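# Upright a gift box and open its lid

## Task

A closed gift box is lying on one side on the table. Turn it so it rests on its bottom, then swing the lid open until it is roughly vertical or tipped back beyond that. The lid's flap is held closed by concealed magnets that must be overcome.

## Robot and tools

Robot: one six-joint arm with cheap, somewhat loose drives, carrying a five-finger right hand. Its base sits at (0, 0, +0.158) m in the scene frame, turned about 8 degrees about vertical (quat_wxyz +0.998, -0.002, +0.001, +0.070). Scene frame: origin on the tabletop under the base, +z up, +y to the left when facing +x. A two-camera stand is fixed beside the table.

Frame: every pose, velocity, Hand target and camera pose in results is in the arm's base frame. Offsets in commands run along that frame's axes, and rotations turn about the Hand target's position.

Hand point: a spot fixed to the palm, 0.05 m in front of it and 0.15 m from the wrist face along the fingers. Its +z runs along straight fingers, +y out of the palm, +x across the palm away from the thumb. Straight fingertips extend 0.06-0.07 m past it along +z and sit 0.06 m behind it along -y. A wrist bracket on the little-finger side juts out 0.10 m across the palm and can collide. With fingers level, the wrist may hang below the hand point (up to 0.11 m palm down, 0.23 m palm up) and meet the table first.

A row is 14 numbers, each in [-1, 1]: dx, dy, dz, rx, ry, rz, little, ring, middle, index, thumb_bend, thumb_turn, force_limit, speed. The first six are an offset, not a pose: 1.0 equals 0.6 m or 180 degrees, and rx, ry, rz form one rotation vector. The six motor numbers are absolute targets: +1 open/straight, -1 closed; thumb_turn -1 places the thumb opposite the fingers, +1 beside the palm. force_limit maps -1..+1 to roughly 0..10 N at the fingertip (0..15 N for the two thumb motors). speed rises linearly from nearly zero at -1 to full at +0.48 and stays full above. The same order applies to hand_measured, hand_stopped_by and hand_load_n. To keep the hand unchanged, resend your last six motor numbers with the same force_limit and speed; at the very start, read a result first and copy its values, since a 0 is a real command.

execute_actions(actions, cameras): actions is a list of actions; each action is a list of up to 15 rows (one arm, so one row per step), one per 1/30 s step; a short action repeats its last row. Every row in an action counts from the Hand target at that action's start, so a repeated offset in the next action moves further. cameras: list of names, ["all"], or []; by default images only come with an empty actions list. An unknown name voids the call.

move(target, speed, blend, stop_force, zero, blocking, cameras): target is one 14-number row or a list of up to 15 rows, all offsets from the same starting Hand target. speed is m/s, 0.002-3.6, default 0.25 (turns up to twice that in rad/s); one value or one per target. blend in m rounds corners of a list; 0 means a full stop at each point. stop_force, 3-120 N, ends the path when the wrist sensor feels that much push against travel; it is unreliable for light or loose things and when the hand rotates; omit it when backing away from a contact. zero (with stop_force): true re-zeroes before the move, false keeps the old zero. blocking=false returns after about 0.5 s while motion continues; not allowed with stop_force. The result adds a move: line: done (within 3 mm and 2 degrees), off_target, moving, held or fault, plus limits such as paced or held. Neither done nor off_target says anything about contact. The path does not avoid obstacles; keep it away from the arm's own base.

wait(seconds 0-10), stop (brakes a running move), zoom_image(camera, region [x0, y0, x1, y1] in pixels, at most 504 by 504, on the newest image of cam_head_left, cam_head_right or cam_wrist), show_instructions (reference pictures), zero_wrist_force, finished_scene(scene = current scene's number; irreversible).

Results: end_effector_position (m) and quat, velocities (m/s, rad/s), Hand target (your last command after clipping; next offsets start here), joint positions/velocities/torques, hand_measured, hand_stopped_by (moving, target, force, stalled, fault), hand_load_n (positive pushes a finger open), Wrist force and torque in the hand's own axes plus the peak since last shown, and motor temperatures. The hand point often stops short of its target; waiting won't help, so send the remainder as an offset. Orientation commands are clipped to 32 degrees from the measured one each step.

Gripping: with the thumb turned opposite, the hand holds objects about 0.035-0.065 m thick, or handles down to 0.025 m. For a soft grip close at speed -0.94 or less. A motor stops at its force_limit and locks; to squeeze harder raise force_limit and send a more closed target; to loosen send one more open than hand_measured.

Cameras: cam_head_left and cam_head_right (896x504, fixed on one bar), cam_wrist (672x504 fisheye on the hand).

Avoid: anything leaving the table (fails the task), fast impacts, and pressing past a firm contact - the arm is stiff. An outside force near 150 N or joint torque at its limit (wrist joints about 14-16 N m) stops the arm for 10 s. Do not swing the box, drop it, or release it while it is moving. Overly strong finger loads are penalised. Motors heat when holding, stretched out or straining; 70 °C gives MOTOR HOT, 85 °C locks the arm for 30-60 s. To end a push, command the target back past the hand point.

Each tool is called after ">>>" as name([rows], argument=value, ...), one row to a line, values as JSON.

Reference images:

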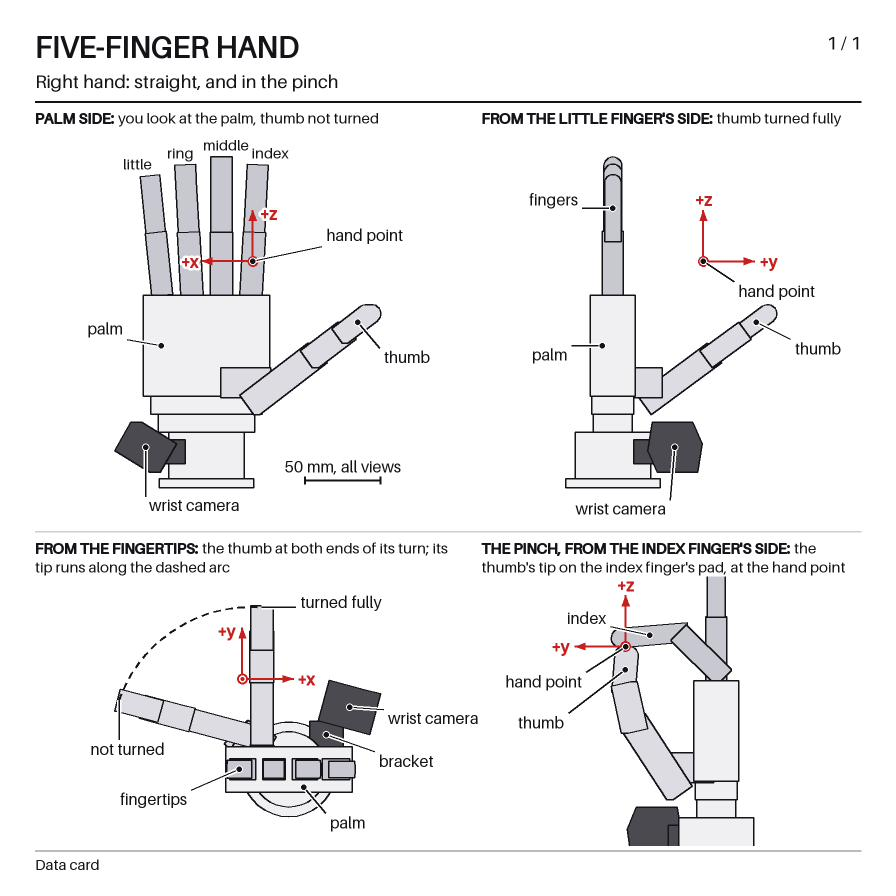

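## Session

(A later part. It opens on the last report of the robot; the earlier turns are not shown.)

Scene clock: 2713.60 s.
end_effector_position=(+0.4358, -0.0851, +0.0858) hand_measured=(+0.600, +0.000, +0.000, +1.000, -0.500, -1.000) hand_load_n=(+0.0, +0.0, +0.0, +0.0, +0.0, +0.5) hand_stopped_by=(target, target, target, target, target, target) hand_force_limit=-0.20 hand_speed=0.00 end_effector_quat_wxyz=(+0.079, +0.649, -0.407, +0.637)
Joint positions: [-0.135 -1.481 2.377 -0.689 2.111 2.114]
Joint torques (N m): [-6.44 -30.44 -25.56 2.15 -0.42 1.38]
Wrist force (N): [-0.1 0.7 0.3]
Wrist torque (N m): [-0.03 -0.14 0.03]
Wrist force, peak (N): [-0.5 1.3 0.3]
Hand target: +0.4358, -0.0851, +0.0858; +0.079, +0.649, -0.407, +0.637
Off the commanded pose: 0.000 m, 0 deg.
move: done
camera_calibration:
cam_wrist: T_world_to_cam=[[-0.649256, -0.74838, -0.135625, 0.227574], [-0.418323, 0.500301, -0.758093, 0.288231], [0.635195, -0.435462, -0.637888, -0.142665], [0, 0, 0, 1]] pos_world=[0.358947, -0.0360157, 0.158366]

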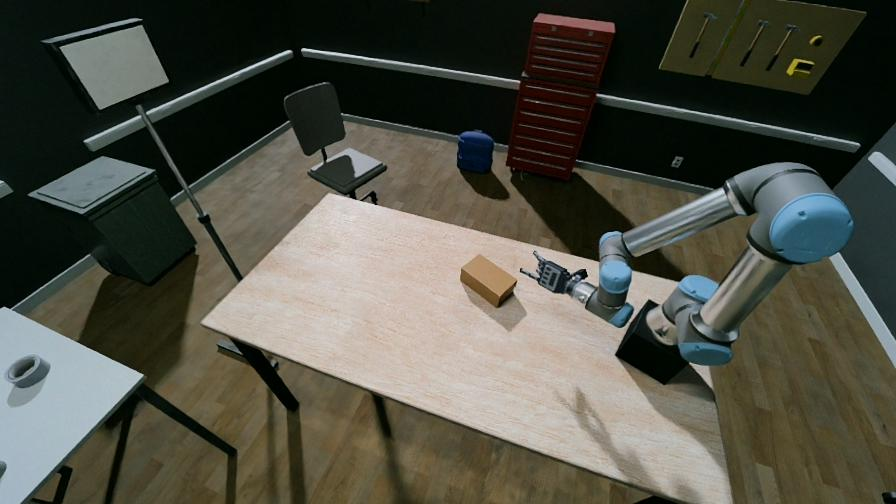

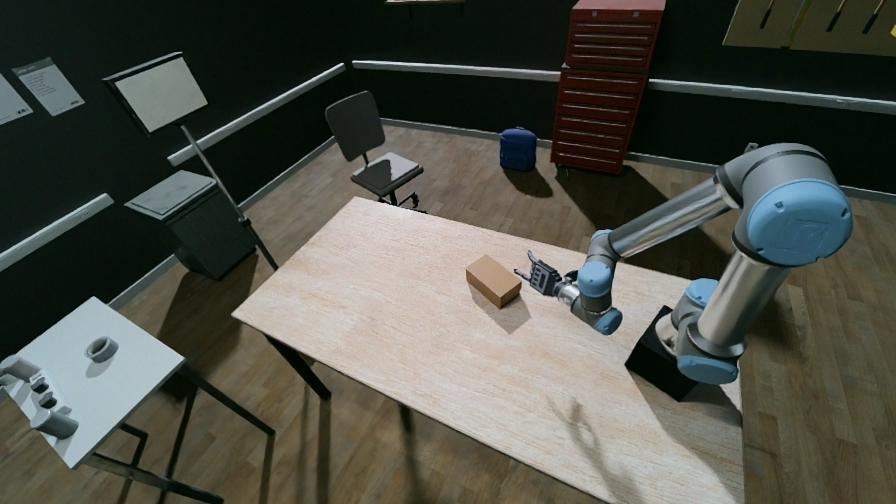

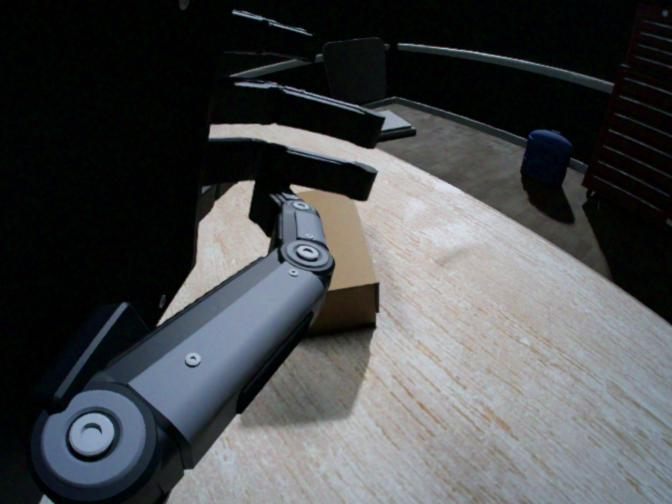

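>>> move([
  [0.0255, -0.048, -0.343, 0.0217, -0.0167, 0.0046, 0.6, 0.0, 0.0, 1, -0.5, -1, -0.2, 0.0],
], speed=0.25, cameras=["all"])

>>> zoom_image(camera="cam_wrist", region=[190, 160, 510, 400])

>>> zoom_image(camera="cam_head_right", region=[450, 225, 600, 345])

Scene clock: 2785.47 s.
end_effector_position=(+0.4511, -0.1139, -0.1200) hand_measured=(+0.600, +0.000, +0.000, +1.000, -0.500, -1.000) hand_load_n=(+0.5, +0.0, +0.0, +0.0, +0.0, +0.0) hand_stopped_by=(target, target, target, target, target, target) hand_force_limit=-0.20 hand_speed=0.00 end_effector_quat_wxyz=(+0.042, +0.638, -0.426, +0.640)
Joint positions: [-0.271 -0.808 2.417 -1.418 1.948 2.166]
Joint torques (N m): [-7.11 -14.06 -9.89 -3.64 -0.91 -0.72]
Wrist force (N): [-0.3 1.0 0.2]
Wrist torque (N m): [0.04 -0.09 0.02]
Wrist force, peak (N): [-1.0 2.0 0.6]
Hand target: +0.4511, -0.1139, -0.1200; +0.042, +0.638, -0.426, +0.640
Off the commanded pose: 0.000 m, 0 deg.
move: done
camera_calibration:
cam_wrist: T_world_to_cam=[[-0.62911, -0.745484, -0.22017, 0.169214], [-0.386464, 0.545727, -0.743524, 0.145576], [0.674438, -0.38267, -0.631425, -0.307133], [0, 0, 0, 1]] pos_world=[0.369857, -0.0708291, -0.0484362]

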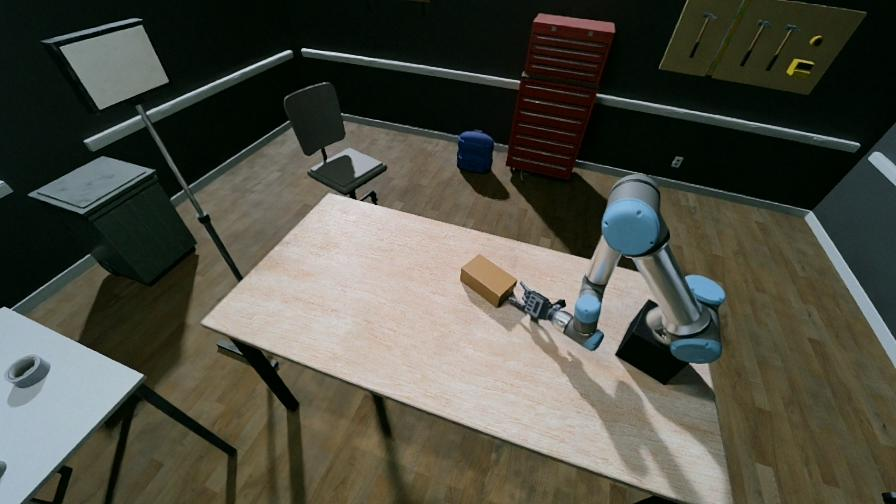

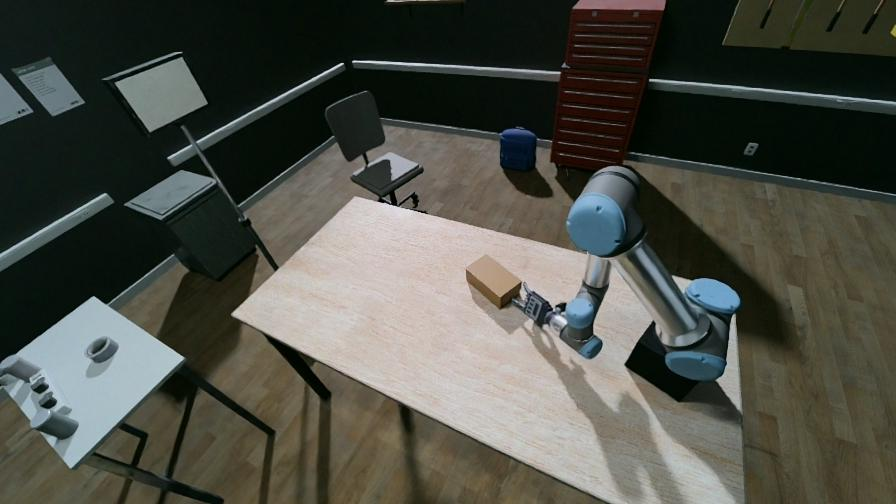

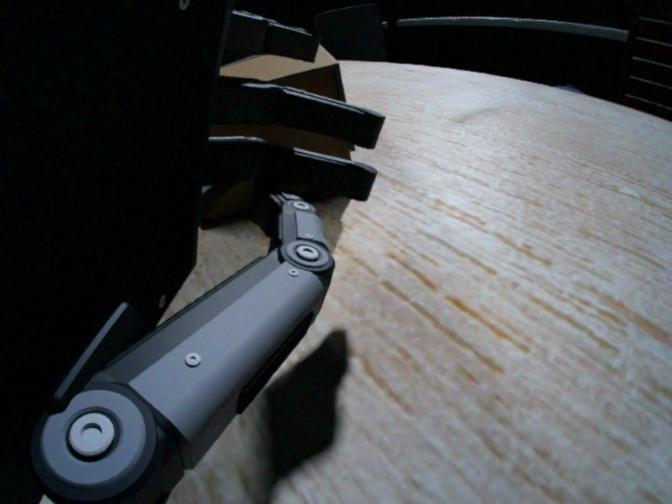

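Scaled by 1.575 from the camera's 672x504 image, which has a finer 960x720 frame.

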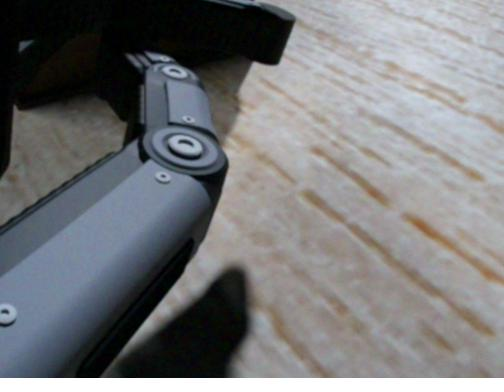

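Scaled by 3.360 from the camera's 896x504 image, which has a finer 1280x720 frame.

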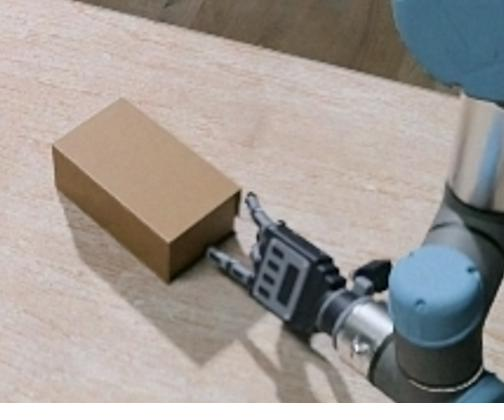

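>>> move([
  [0.005, 0.0067, -0.036, 0, 0, 0, 0.6, 0.0, 0.0, 1, -0.5, -1, -0.2, 0.0],
], speed=0.06)

>>> move([
  [0, 0, -0.035, 0, 0, 0, 0.6, 0.0, 0.0, 1, -0.5, -1, -0.2, 0.0],
], speed=0.008, stop_force=3.5)

Scene clock: 2808.73 s.
end_effector_position=(+0.4541, -0.1099, -0.1415) hand_measured=(+0.600, +0.000, +0.000, +1.000, -0.500, -1.000) hand_load_n=(+0.0, +0.0, +0.0, +0.0, +0.0, +0.0) hand_stopped_by=(target, target, target, target, target, target) hand_force_limit=-0.20 hand_speed=0.00 end_effector_quat_wxyz=(+0.042, +0.638, -0.426, +0.640)
Joint positions: [-0.253 -0.734 2.388 -1.462 1.966 2.169]
Joint torques (N m): [5.12 -16.28 -8.42 -3.19 1.65 1]
Wrist force (N): [-0.1 1.0 0.4]
Wrist torque (N m): [0.02 -0.11 0.02]
Wrist force, peak (N): [-0.1 1.5 0.3]
Hand target: +0.4541, -0.1099, -0.1416; +0.042, +0.638, -0.426, +0.640
Off the commanded pose: 0.000 m, 0 deg.
move: done

Scene clock: 2811.67 s.
end_effector_position=(+0.4541, -0.1099, -0.1561) hand_measured=(+0.600, +0.000, +0.000, +1.000, -0.500, -1.000) hand_load_n=(+0.0, +0.0, -1.5, +0.0, +0.0, +0.0) hand_stopped_by=(target, target, target, target, target, target) hand_force_limit=-0.20 hand_speed=0.00 end_effector_quat_wxyz=(+0.042, +0.638, -0.426, +0.640)
Joint positions: [-0.253 -0.685 2.373 -1.497 1.966 2.169]
Joint torques (N m): [6.03 -48.82 12.65 2.5 0.95 0.81]
Wrist force (N): [2.4 -1.1 -1.2]
Wrist torque (N m): [-0.06 -0.02 -0.03]
Wrist force, peak (N): [4.3 -2.6 -2.0]
Hand target: +0.4541, -0.1099, -0.1561; +0.042, +0.638, -0.426, +0.640 (not the last commanded pose)
Off the commanded pose: 0.007 m, 0 deg.
move: contact

>>> move([
  [0, 0, 0.05, 0, 0, 0, 0.6, 0.0, 0.0, 1, 0.8, -1, -0.2, 0.2],
], speed=0.15)

>>> move([
  [0, 0, 0, 0, 0, 0, 0.6, -1, -1, 1, 0.8, -1, -0.2, 0.2],
])

>>> move([
  [0, 0, 0, 0, 0, 0, 0.6, -1, -1, 1, -0.3, -1, -0.5, -0.3],
], cameras=["cam_wrist"])

Scene clock: 2836.33 s.
end_effector_position=(+0.4541, -0.1099, -0.1261) hand_measured=(+0.600, +0.000, +0.000, +1.000, +0.800, -1.000) hand_load_n=(+0.0, +0.0, +0.0, +0.0, +0.0, +0.0) hand_stopped_by=(target, target, target, target, target, target) hand_force_limit=-0.20 hand_speed=0.20 end_effector_quat_wxyz=(+0.042, +0.638, -0.426, +0.640)
Joint positions: [-0.253 -0.787 2.401 -1.422 1.966 2.169]
Joint torques (N m): [-0.8 -49.94 10.58 2.65 1.3 0.93]
Wrist force (N): [-0.1 1.1 0.5]
Wrist torque (N m): [0.03 -0.11 0.04]
Wrist force, peak (N): [2.9 -1.4 -1.1]
Hand target: +0.4541, -0.1099, -0.1261; +0.042, +0.638, -0.426, +0.640
Off the commanded pose: 0.000 m, 0 deg.
move: done

Scene clock: 2836.93 s.
end_effector_position=(+0.4541, -0.1099, -0.1261) hand_measured=(+0.600, -1.000, -1.000, +1.000, +0.800, -1.000) hand_load_n=(+0.0, +0.0, +0.0, +0.0, +0.0, +0.0) hand_stopped_by=(target, target, target, target, target, target) hand_force_limit=-0.20 hand_speed=0.20 end_effector_quat_wxyz=(+0.042, +0.638, -0.426, +0.640)
Joint positions: [-0.253 -0.787 2.401 -1.422 1.966 2.169]
Joint torques (N m): [3.88 -48.56 9.4 2.1 0.88 0.83]
Wrist force (N): [0.1 0.9 0.0]
Wrist torque (N m): [0.03 -0.11 0.04]
Wrist force, peak (N): [-0.2 1.2 0.4]
Hand target: +0.4541, -0.1099, -0.1261; +0.042, +0.638, -0.426, +0.640
Off the commanded pose: 0.000 m, 0 deg.
move: done

Scene clock: 2837.50 s.
end_effector_position=(+0.4541, -0.1099, -0.1261) hand_measured=(+0.600, -1.000, -1.000, +1.000, +0.506, -1.000) hand_load_n=(+0.0, +0.0, -1.0, +0.0, +4.5, +1.5) hand_stopped_by=(target, target, target, target, force, target) hand_force_limit=-0.50 hand_speed=-0.30 end_effector_quat_wxyz=(+0.042, +0.638, -0.426, +0.640)
Joint positions: [-0.253 -0.787 2.401 -1.422 1.966 2.169]
Joint torques (N m): [6.29 -48.11 8.84 2.06 0.34 1.03]
Wrist force (N): [-0.2 1.0 0.1]
Wrist torque (N m): [0.03 -0.08 0.03]
Wrist force, peak (N): [-0.2 1.2 0.4]
Hand target: +0.4541, -0.1099, -0.1261; +0.042, +0.638, -0.426, +0.640
Off the commanded pose: 0.000 m, 0 deg.
move: done
camera_calibration:
cam_wrist: T_world_to_cam=[[-0.629105, -0.745491, -0.220161, 0.172739], [-0.386472, 0.545717, -0.743527, 0.140019], [0.674438, -0.38267, -0.631425, -0.311478], [0, 0, 0, 1]] pos_world=[0.372857, -0.0668291, -0.0545362]
Images, in order (width x height): cam_wrist 672x504.

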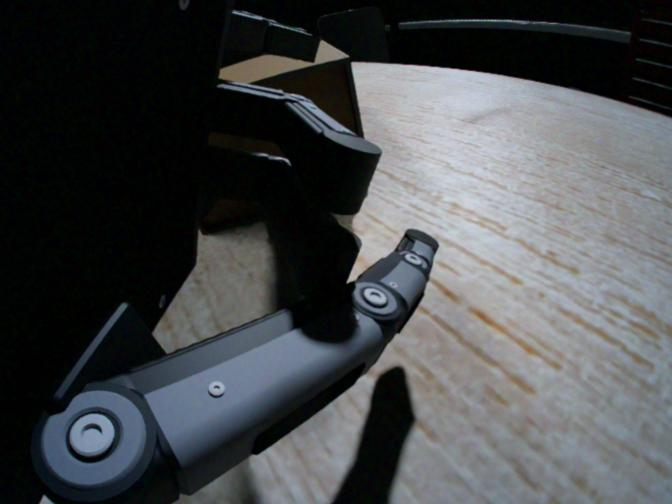

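>>> move([
  [0, 0, 0, 0, 0, 0, 0.6, 0.2, 0.2, 1, 0.6, -1, -0.5, 0.2],
])

>>> move([
  [0, 0, 0, 0, 0, 0, 0.6, 0.2, 0.2, 1, -1, -1, -0.5, -0.2],
])

>>> move([
  [0, 0, 0, 0, 0, 0, 0.6, -0.7, -0.7, 1, -1, -1, -0.6, -0.4],
], cameras=["cam_wrist"])

Scene clock: 2847.90 s.
end_effector_position=(+0.4541, -0.1099, -0.1261) hand_measured=(+0.600, +0.200, +0.200, +1.000, +0.600, -1.000) hand_load_n=(+0.0, +0.0, +0.0, +0.0, +0.0, +0.0) hand_stopped_by=(target, target, target, target, target, target) hand_force_limit=-0.50 hand_speed=0.20 end_effector_quat_wxyz=(+0.042, +0.638, -0.426, +0.640)
Joint positions: [-0.253 -0.787 2.401 -1.422 1.966 2.169]
Joint torques (N m): [7.2 -47.5 3.16 1.87 -0.31 0.9]
Wrist force (N): [-0.1 0.9 0.0]
Wrist torque (N m): [0.02 -0.11 0.03]
Wrist force, peak (N): [-0.3 1.5 0.3]
Hand target: +0.4541, -0.1099, -0.1261; +0.042, +0.638, -0.426, +0.640
Off the commanded pose: 0.000 m, 0 deg.
move: done

Scene clock: 2849.40 s.
end_effector_position=(+0.4541, -0.1099, -0.1261) hand_measured=(+0.600, +0.200, +0.200, +1.000, -0.796, -1.000) hand_load_n=(+0.0, +0.0, +1.0, +0.0, +8.5, +1.5) hand_stopped_by=(target, target, target, target, force, target) hand_force_limit=-0.50 hand_speed=-0.20 end_effector_quat_wxyz=(+0.042, +0.638, -0.426, +0.640)
Joint positions: [-0.253 -0.787 2.401 -1.422 1.966 2.169]
Joint torques (N m): [6.73 -48.13 0.46 2.01 -0.21 0.95]
Wrist force (N): [0.0 1.1 0.4]
Wrist torque (N m): [0.03 -0.13 0.04]
Wrist force, peak (N): [0.2 1.5 0.0]
Hand target: +0.4541, -0.1099, -0.1261; +0.042, +0.638, -0.426, +0.640
Off the commanded pose: 0.000 m, 0 deg.
move: done

Scene clock: 2850.23 s.
end_effector_position=(+0.4541, -0.1099, -0.1261) hand_measured=(+0.600, -0.700, +0.150, +1.000, -0.796, -1.000) hand_load_n=(+0.0, +0.0, +2.5, +0.0, +9.5, +2.0) hand_stopped_by=(target, target, force, target, force, target) hand_force_limit=-0.60 hand_speed=-0.40 end_effector_quat_wxyz=(+0.042, +0.638, -0.426, +0.640)
Joint positions: [-0.253 -0.787 2.401 -1.422 1.966 2.169]
Joint torques (N m): [7.09 -46.88 -0.47 1.94 -0.25 0.77]
Wrist force (N): [-0.4 1.0 0.4]
Wrist torque (N m): [0.01 -0.06 0.01]
Wrist force, peak (N): [-0.4 1.2 0.2]
Hand target: +0.4541, -0.1099, -0.1261; +0.042, +0.638, -0.426, +0.640
Off the commanded pose: 0.000 m, 0 deg.
move: done
camera_calibration:
cam_wrist: T_world_to_cam=[[-0.629105, -0.745491, -0.220161, 0.172739], [-0.386472, 0.545717, -0.743527, 0.140019], [0.674438, -0.38267, -0.631425, -0.311478], [0, 0, 0, 1]] pos_world=[0.372857, -0.0668291, -0.0545362]
Images, in order (width x height): cam_wrist 672x504.

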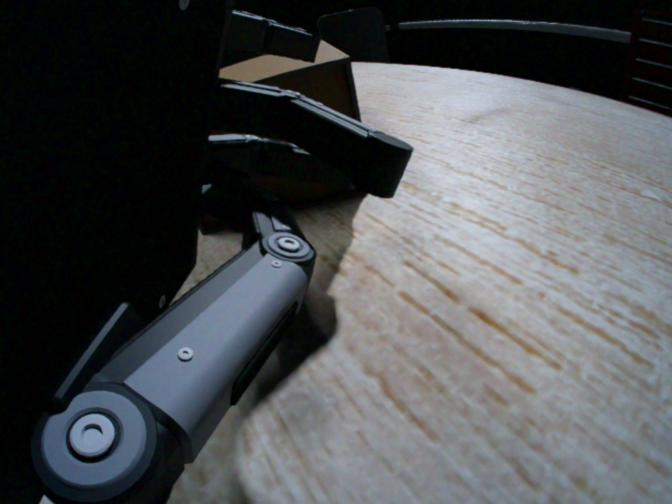

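>>> move([
  [0, 0, -0.03, -0.0087, 0.0067, 0.0019, 0.6, -0.7, 0.15, 1, -1, -1, -0.6, -0.4],
], speed=0.06)

>>> move([
  [0, 0, -0.03, 0, 0, 0, 0.6, -0.7, 0.15, 1, -1, -1, -0.6, -0.4],
], speed=0.006, stop_force=3.5)

Scene clock: 2878.83 s.
end_effector_position=(+0.4541, -0.1099, -0.1440) hand_measured=(+0.600, -0.700, +0.150, +1.000, -0.796, -1.000) hand_load_n=(+0.0, +0.0, +2.5, +0.0, +9.5, +2.0) hand_stopped_by=(target, target, force, target, force, target) hand_force_limit=-0.60 hand_speed=-0.40 end_effector_quat_wxyz=(+0.053, +0.645, -0.415, +0.640)
Joint positions: [-0.246 -0.722 2.38 -1.466 1.973 2.136]
Joint torques (N m): [6.51 -18 -9.28 -3.72 1.63 -1.41]
Wrist force (N): [0.0 1.2 0.2]
Wrist torque (N m): [0.05 -0.12 0.13]
Wrist force, peak (N): [-0.1 1.8 -0.3]
Hand target: +0.4541, -0.1099, -0.1441; +0.053, +0.645, -0.415, +0.640
Off the commanded pose: 0.000 m, 0 deg.
move: done

Scene clock: 2882.00 s.
end_effector_position=(+0.4541, -0.1099, -0.1562) hand_measured=(+0.600, -0.700, +0.150, +1.000, -0.796, -1.000) hand_load_n=(+0.0, +0.0, +1.5, +0.0, +9.5, +2.0) hand_stopped_by=(target, target, force, target, force, target) hand_force_limit=-0.60 hand_speed=-0.40 end_effector_quat_wxyz=(+0.053, +0.645, -0.415, +0.640)
Joint positions: [-0.245 -0.681 2.368 -1.495 1.973 2.136]
Joint torques (N m): [6.69 -48.86 11.83 2.48 1.27 -0.6]
Wrist force (N): [2.3 -0.9 -1.2]
Wrist torque (N m): [-0.03 0.05 0.06]
Wrist force, peak (N): [3.7 -2.3 -1.9]
Hand target: +0.4541, -0.1099, -0.1562; +0.053, +0.645, -0.415, +0.640 (not the last commanded pose)
Off the commanded pose: 0.006 m, 0 deg.
move: contact

>>> move([
  [0, 0, 0.0108, 0, 0, 0, 0.6, -0.7, 0.15, 1, -1, -1, -0.6, -0.4],
], speed=0.03)

>>> move([
  [0.0264, -0.0203, 0, 0, 0, 0, 0.6, -0.7, 0.15, 1, -1, -1, -0.6, -0.4],
], speed=0.03, cameras=["cam_head_right", "cam_wrist"])

>>> zoom_image(camera="cam_head_right", region=[480, 255, 560, 325])

>>> zoom_image(camera="cam_wrist", region=[190, 0, 430, 240])

Scene clock: 2904.03 s.
end_effector_position=(+0.4541, -0.1099, -0.1498) hand_measured=(+0.600, -0.700, +0.150, +1.000, -0.796, -1.000) hand_load_n=(+0.0, +0.0, +2.5, +0.0, +10.0, +2.0) hand_stopped_by=(target, target, force, target, force, target) hand_force_limit=-0.60 hand_speed=-0.40 end_effector_quat_wxyz=(+0.053, +0.645, -0.415, +0.640)
Joint positions: [-0.245 -0.702 2.375 -1.48 1.973 2.136]
Joint torques (N m): [5.7 -48.97 11.81 2.07 -0.07 -0.01]
Wrist force (N): [-0.3 1.0 0.1]
Wrist torque (N m): [0.03 -0.07 0.10]
Wrist force, peak (N): [2.9 -1.3 -1.4]
Hand target: +0.4541, -0.1099, -0.1497; +0.053, +0.645, -0.415, +0.640
Off the commanded pose: 0.000 m, 0 deg.
move: done

Scene clock: 2905.10 s.
end_effector_position=(+0.4699, -0.1220, -0.1497) hand_measured=(+0.600, -0.700, +0.150, +1.000, -0.796, -1.000) hand_load_n=(+0.0, +0.0, +2.5, +0.0, +10.0, +2.0) hand_stopped_by=(target, target, force, target, force, target) hand_force_limit=-0.60 hand_speed=-0.40 end_effector_quat_wxyz=(+0.053, +0.645, -0.415, +0.640)
Joint positions: [-0.274 -0.706 2.339 -1.442 1.946 2.13]
Joint torques (N m): [-8.4 -50.01 -6.9 2.05 -0.99 -1.39]
Wrist force (N): [0.2 0.7 -1.3]
Wrist torque (N m): [0.11 -0.07 0.11]
Wrist force, peak (N): [-0.1 0.9 -1.5]
Hand target: +0.4699, -0.1221, -0.1497; +0.053, +0.645, -0.415, +0.640
Off the commanded pose: 0.000 m, 0 deg.
move: done
camera_calibration:
cam_wrist: T_world_to_cam=[[-0.628891, -0.754809, -0.186439, 0.172189], [-0.40528, 0.522893, -0.749888, 0.140275], [0.66351, -0.396038, -0.634751, -0.338636], [0, 0, 0, 1]] pos_world=[0.389826, -0.0774912, -0.0776565]
Images, in order (width x height): cam_head_right 896x504, cam_wrist 672x504.

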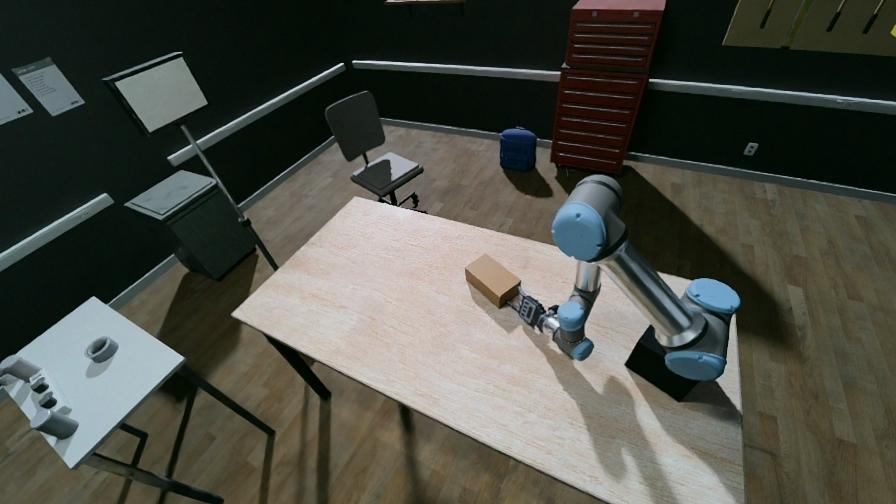

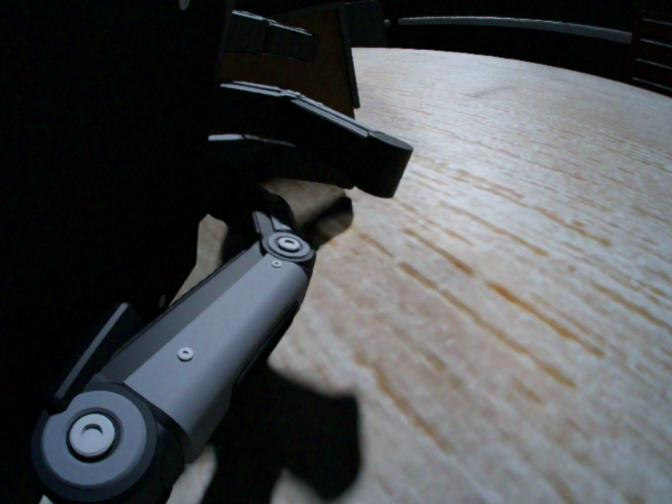

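Scaled by 6.300 from the camera's 896x504 image, which has a finer 1280x720 frame.

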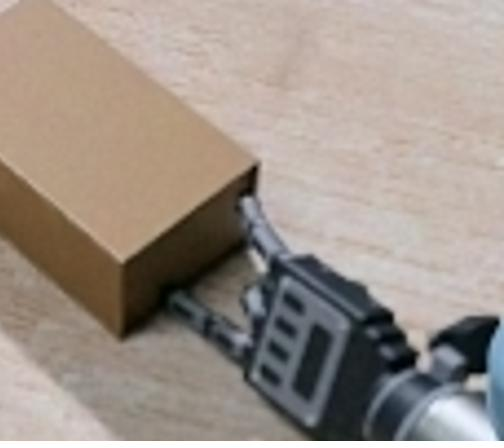

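Scaled by 2.100 from the camera's 672x504 image, which has a finer 960x720 frame.

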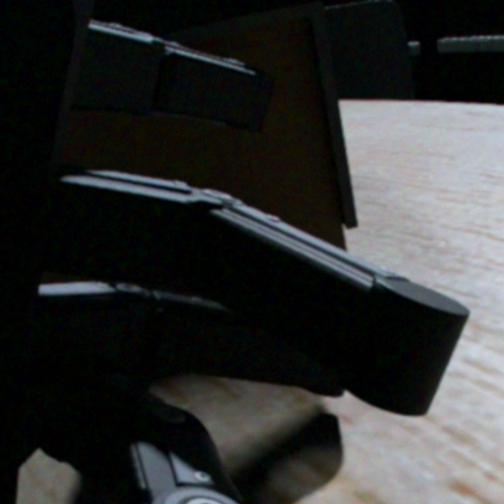

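>>> move([
  [0.0264, -0.0203, 0, 0, 0, 0, 0.6, -0.7, 0.15, 1, -1, -1, -0.6, -0.4],
], speed=0.006, stop_force=3.0, cameras=["cam_wrist", "cam_head_right"])

>>> zoom_image(camera="cam_wrist", region=[190, 0, 430, 240])

>>> zoom_image(camera="cam_head_right", region=[480, 255, 560, 325])

Scene clock: 2915.60 s.
end_effector_position=(+0.4858, -0.1343, -0.1497) hand_measured=(+0.600, -0.700, +0.150, +1.000, -0.796, -1.000) hand_load_n=(+0.0, +0.0, +2.5, +0.0, +9.5, +2.0) hand_stopped_by=(target, target, force, target, force, target) hand_force_limit=-0.60 hand_speed=-0.40 end_effector_quat_wxyz=(+0.053, +0.645, -0.415, +0.640)
Joint positions: [-0.299 -0.708 2.301 -1.404 1.921 2.125]
Joint torques (N m): [-7.6 -50.93 -10.55 2.12 -0.82 -1.4]
Wrist force (N): [-0.2 0.9 -0.9]
Wrist torque (N m): [0.12 -0.04 0.12]
Wrist force, peak (N): [0.7 0.0 -2.0]
Hand target: +0.4858, -0.1343, -0.1497; +0.053, +0.645, -0.415, +0.640
Off the commanded pose: 0.000 m, 0 deg.
move: done
camera_calibration:
cam_wrist: T_world_to_cam=[[-0.628891, -0.754809, -0.186439, 0.17298], [-0.40528, 0.522893, -0.749888, 0.153098], [0.66351, -0.396038, -0.634751, -0.354017], [0, 0, 0, 1]] pos_world=[0.405726, -0.0896912, -0.0776565]
Images, in order (width x height): cam_head_right 896x504, cam_wrist 672x504.

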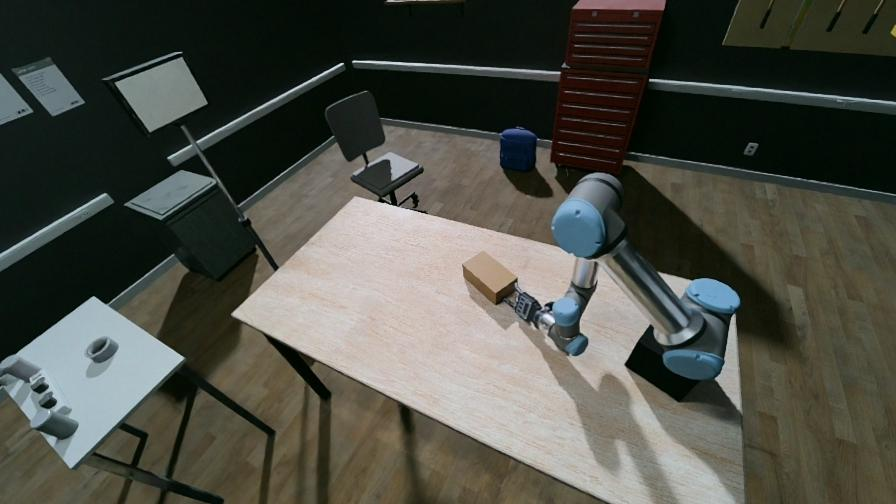

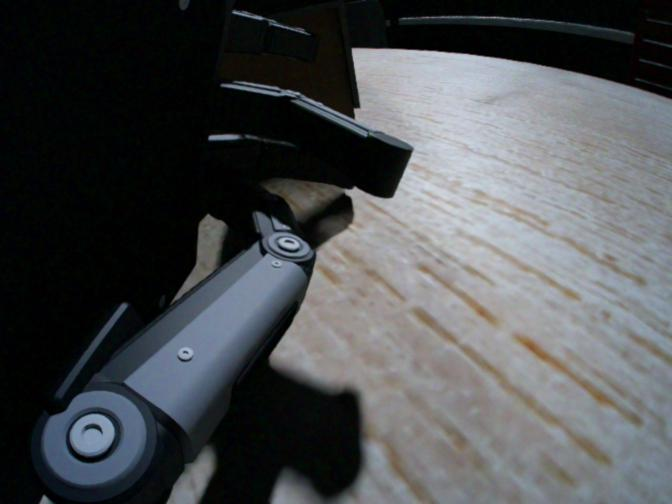

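Scaled by 2.100 from the camera's 672x504 image, which has a finer 960x720 frame.

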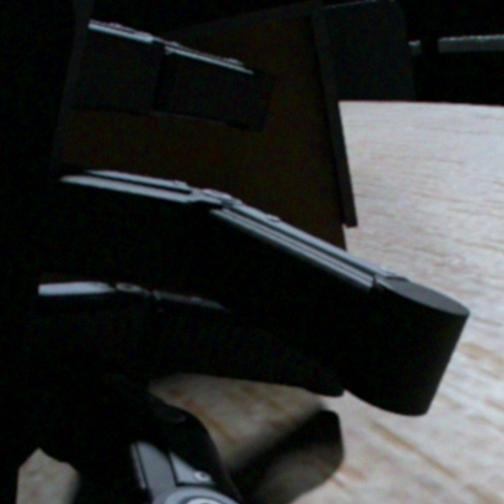

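Scaled by 6.300 from the camera's 896x504 image, which has a finer 1280x720 frame.

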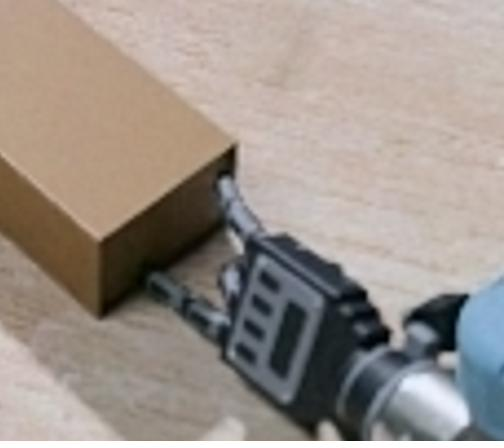

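>>> move([
  [0, 0, -0.0117, 0, 0, 0, 0.6, -0.7, 0.15, 1, -1, -1, -0.6, -0.4],
], speed=0.005, stop_force=3.0)

Scene clock: 2926.20 s.
end_effector_position=(+0.4858, -0.1343, -0.1527) hand_measured=(+0.600, -0.700, +0.150, +1.000, -0.796, -1.000) hand_load_n=(+0.0, +0.0, +2.5, +0.0, +9.5, +2.0) hand_stopped_by=(target, target, force, target, force, target) hand_force_limit=-0.60 hand_speed=-0.40 end_effector_quat_wxyz=(+0.053, +0.645, -0.415, +0.640)
Joint positions: [-0.299 -0.699 2.298 -1.41 1.921 2.125]
Joint torques (N m): [-6.05 -50.29 8.52 2.34 -0.59 -1.01]
Wrist force (N): [2.7 -0.3 -2.9]
Wrist torque (N m): [0.20 0.10 0.25]
Wrist force, peak (N): [3.8 -1.6 -3.0]
Hand target: +0.4858, -0.1343, -0.1527; +0.053, +0.645, -0.415, +0.640 (not the last commanded pose)
Off the commanded pose: 0.004 m, 0 deg.
move: contact

>>> move([
  [-0.0015, -0.008, 0.02, -0.0564, 0.0433, 0.0125, 0.6, -0.7, 0.15, 1, -1, -1, -0.6, -0.4],
], speed=0.03)

>>> move([
  [0.0012, -0.0035, 0.0157, -0.0434, 0.0334, 0.0097, 0.6, -0.7, 0.15, 1, -1, -1, -0.6, -0.4],
], speed=0.03, cameras=["all"])

>>> zoom_image(camera="cam_head_right", region=[480, 255, 560, 325])

>>> zoom_image(camera="cam_wrist", region=[190, 0, 430, 240])

Scene clock: 2956.90 s.
end_effector_position=(+0.4849, -0.1391, -0.1407) hand_measured=(+0.600, -0.700, +0.150, +1.000, -0.796, -1.000) hand_load_n=(+0.0, +0.0, +2.5, +0.5, +9.5, +2.0) hand_stopped_by=(target, target, force, target, force, target) hand_force_limit=-0.60 hand_speed=-0.40 end_effector_quat_wxyz=(+0.125, +0.688, -0.340, +0.629)
Joint positions: [-0.276 -0.706 2.284 -1.388 1.943 1.903]
Joint torques (N m): [6.31 -51.68 -11.09 2.2 1.94 -1.18]
Wrist force (N): [0.3 -0.1 -1.2]
Wrist torque (N m): [0.13 -0.08 0.14]
Wrist force, peak (N): [3.2 -1.4 -3.5]
Hand target: +0.4849, -0.1391, -0.1407; +0.125, +0.688, -0.340, +0.629
Off the commanded pose: 0.000 m, 0 deg.
move: done

Scene clock: 2960.20 s.
end_effector_position=(+0.4856, -0.1412, -0.1312) hand_measured=(+0.600, -0.700, +0.150, +1.000, -0.796, -1.000) hand_load_n=(-1.0, +0.0, +2.5, +0.0, +9.5, +2.0) hand_stopped_by=(target, target, force, target, force, target) hand_force_limit=-0.60 hand_speed=-0.40 end_effector_quat_wxyz=(+0.180, +0.715, -0.278, +0.616)
Joint positions: [-0.259 -0.706 2.272 -1.374 1.961 1.732]
Joint torques (N m): [7.34 -17.52 -11.43 2.27 1.73 -1.39]
Wrist force (N): [0.6 0.4 -0.9]
Wrist torque (N m): [0.04 -0.01 0.18]
Wrist force, peak (N): [1.3 -0.6 -1.9]
Hand target: +0.4856, -0.1412, -0.1312; +0.180, +0.715, -0.278, +0.616
Off the commanded pose: 0.000 m, 0 deg.
move: done
camera_calibration:
cam_wrist: T_world_to_cam=[[-0.571739, -0.794118, 0.206132, 0.189374], [-0.615358, 0.248898, -0.74792, 0.234082], [0.542631, -0.55446, -0.630972, -0.308165], [0, 0, 0, 1]] pos_world=[0.419537, -0.0787426, -0.058405]

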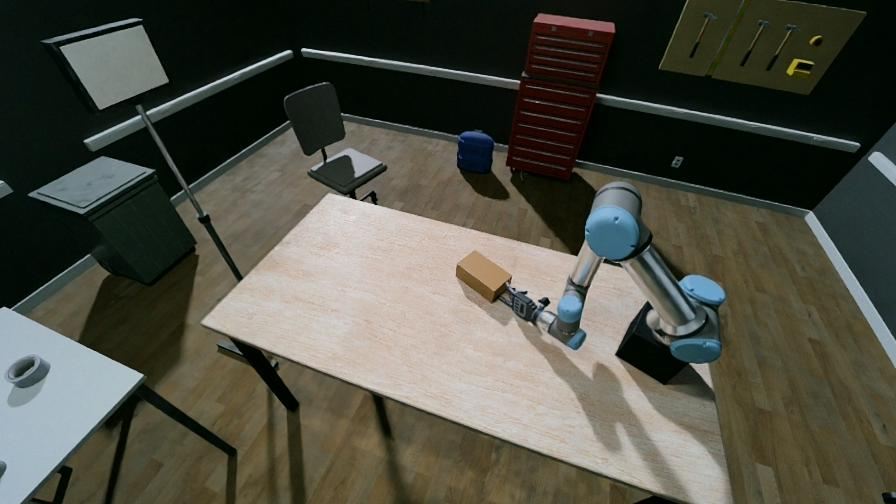

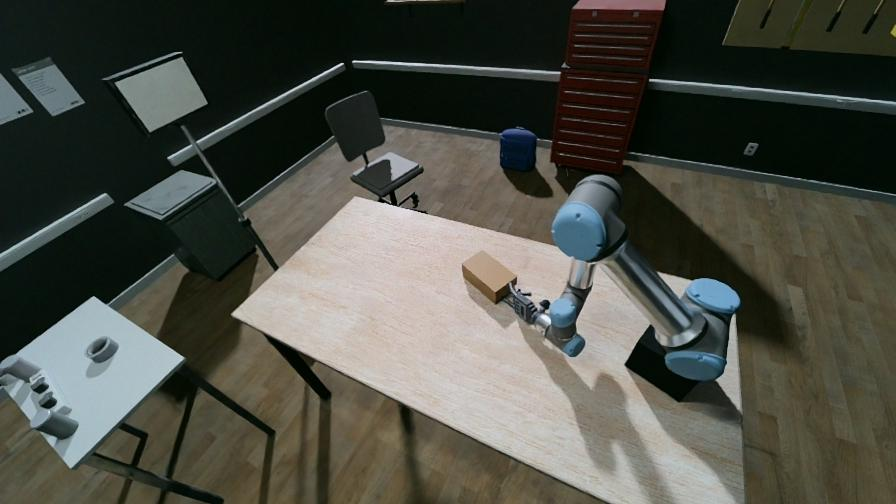

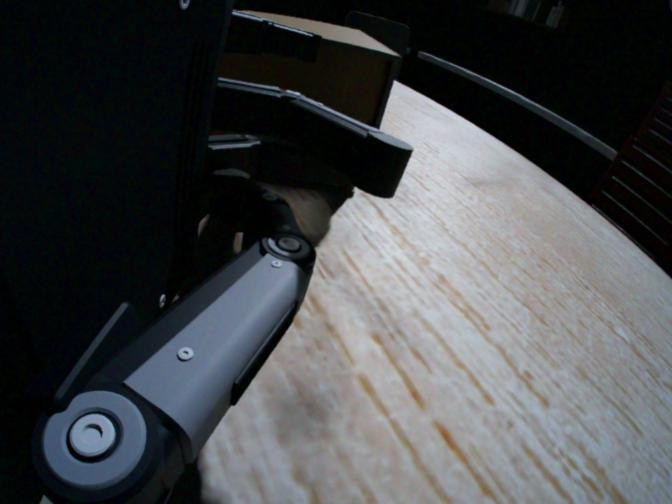

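Scaled by 6.300 from the camera's 896x504 image, which has a finer 1280x720 frame.

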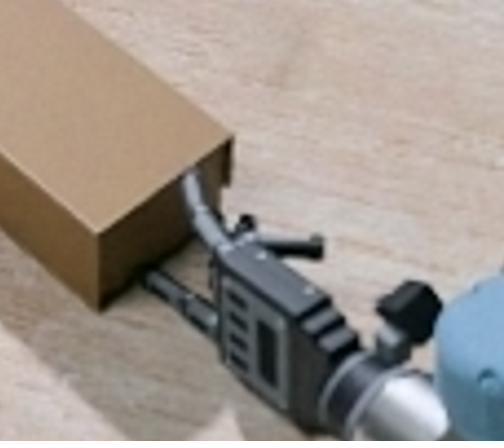

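Scaled by 2.100 from the camera's 672x504 image, which has a finer 960x720 frame.

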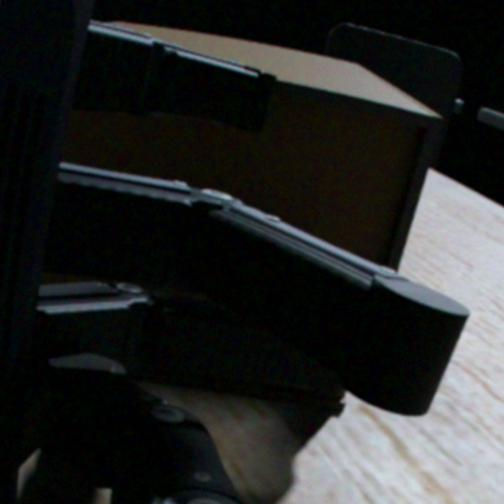

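>>> zoom_image(camera="cam_head_left", region=[460, 250, 540, 320])

>>> zoom_image(camera="cam_wrist", region=[220, 0, 420, 140])

Scaled by 6.300 from the camera's 896x504 image, which has a finer 1280x720 frame.

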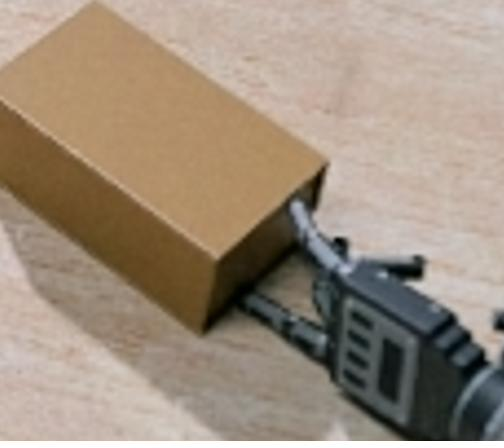

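Scaled by 2.520 from the camera's 672x504 image, which has a finer 960x720 frame.

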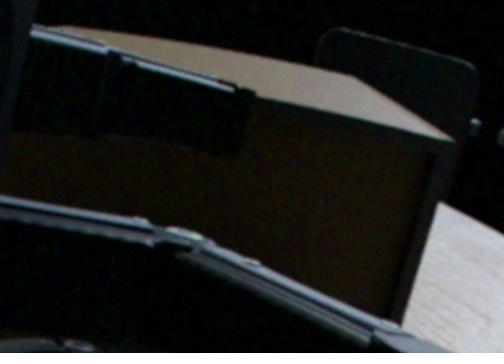

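>>> move([
  [0.0029, -0.0012, 0.0155, -0.0434, 0.0333, 0.0096, 0.6, -0.7, 0.15, 1, -1, -1, -0.6, -0.4],
], speed=0.03, cameras=["cam_head_left", "cam_wrist"])

>>> zoom_image(camera="cam_head_left", region=[460, 250, 540, 320])

>>> zoom_image(camera="cam_wrist", region=[220, 0, 420, 140])

Scene clock: 3004.23 s.
end_effector_position=(+0.4874, -0.1419, -0.1220) hand_measured=(+0.600, -0.700, +0.150, +1.000, -0.796, -1.000) hand_load_n=(-0.5, +0.0, +3.0, +0.5, +9.5, +2.0) hand_stopped_by=(target, target, force, target, force, target) hand_force_limit=-0.60 hand_speed=-0.40 end_effector_quat_wxyz=(+0.233, +0.736, -0.215, +0.598)
Joint positions: [-0.241 -0.703 2.258 -1.363 1.979 1.561]
Joint torques (N m): [6.24 -16.4 -11.24 2.54 2.14 -1.66]
Wrist force (N): [2.9 -1.0 -2.2]
Wrist torque (N m): [0.05 0.19 0.32]
Wrist force, peak (N): [2.9 -1.0 -2.2]
Hand target: +0.4874, -0.1419, -0.1219; +0.233, +0.736, -0.215, +0.598
Off the commanded pose: 0.000 m, 0 deg.
move: done
camera_calibration:
cam_wrist: T_world_to_cam=[[-0.517848, -0.771195, 0.370258, 0.184859], [-0.697302, 0.129787, -0.704929, 0.27056], [0.495584, -0.623228, -0.604966, -0.28725], [0, 0, 0, 1]] pos_world=[0.426747, -0.0715754, -0.0514967]
Images, in order (width x height): cam_head_left 896x504, cam_wrist 672x504.

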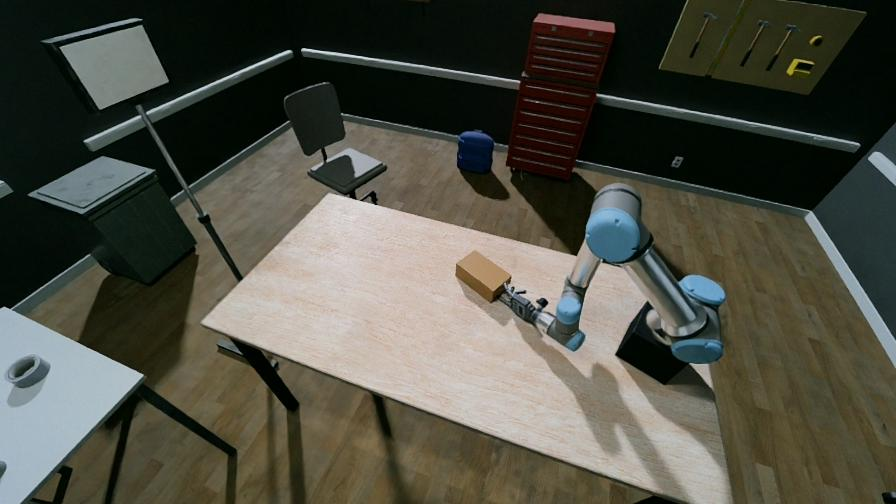

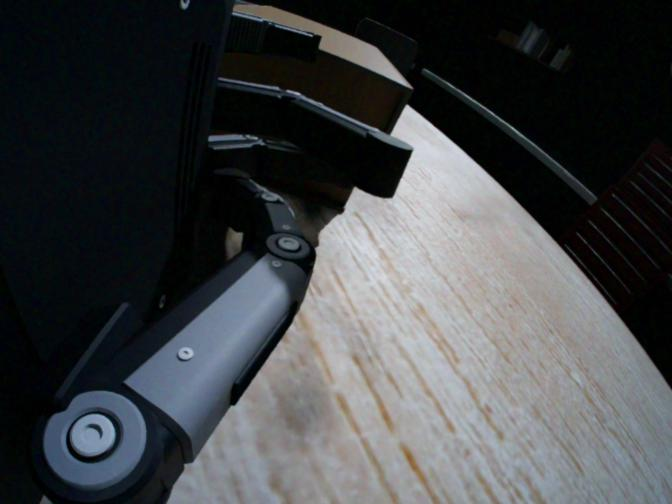

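Scaled by 6.300 from the camera's 896x504 image, which has a finer 1280x720 frame.

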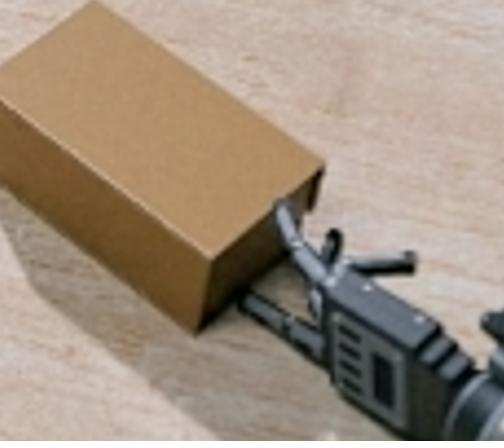

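Scaled by 2.520 from the camera's 672x504 image, which has a finer 960x720 frame.

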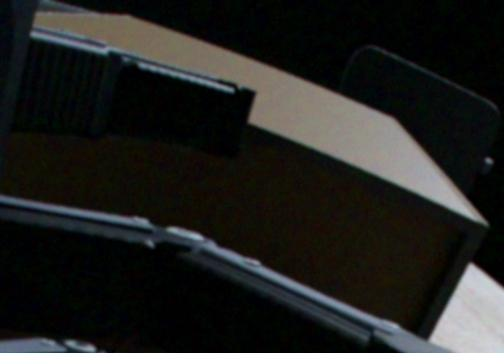

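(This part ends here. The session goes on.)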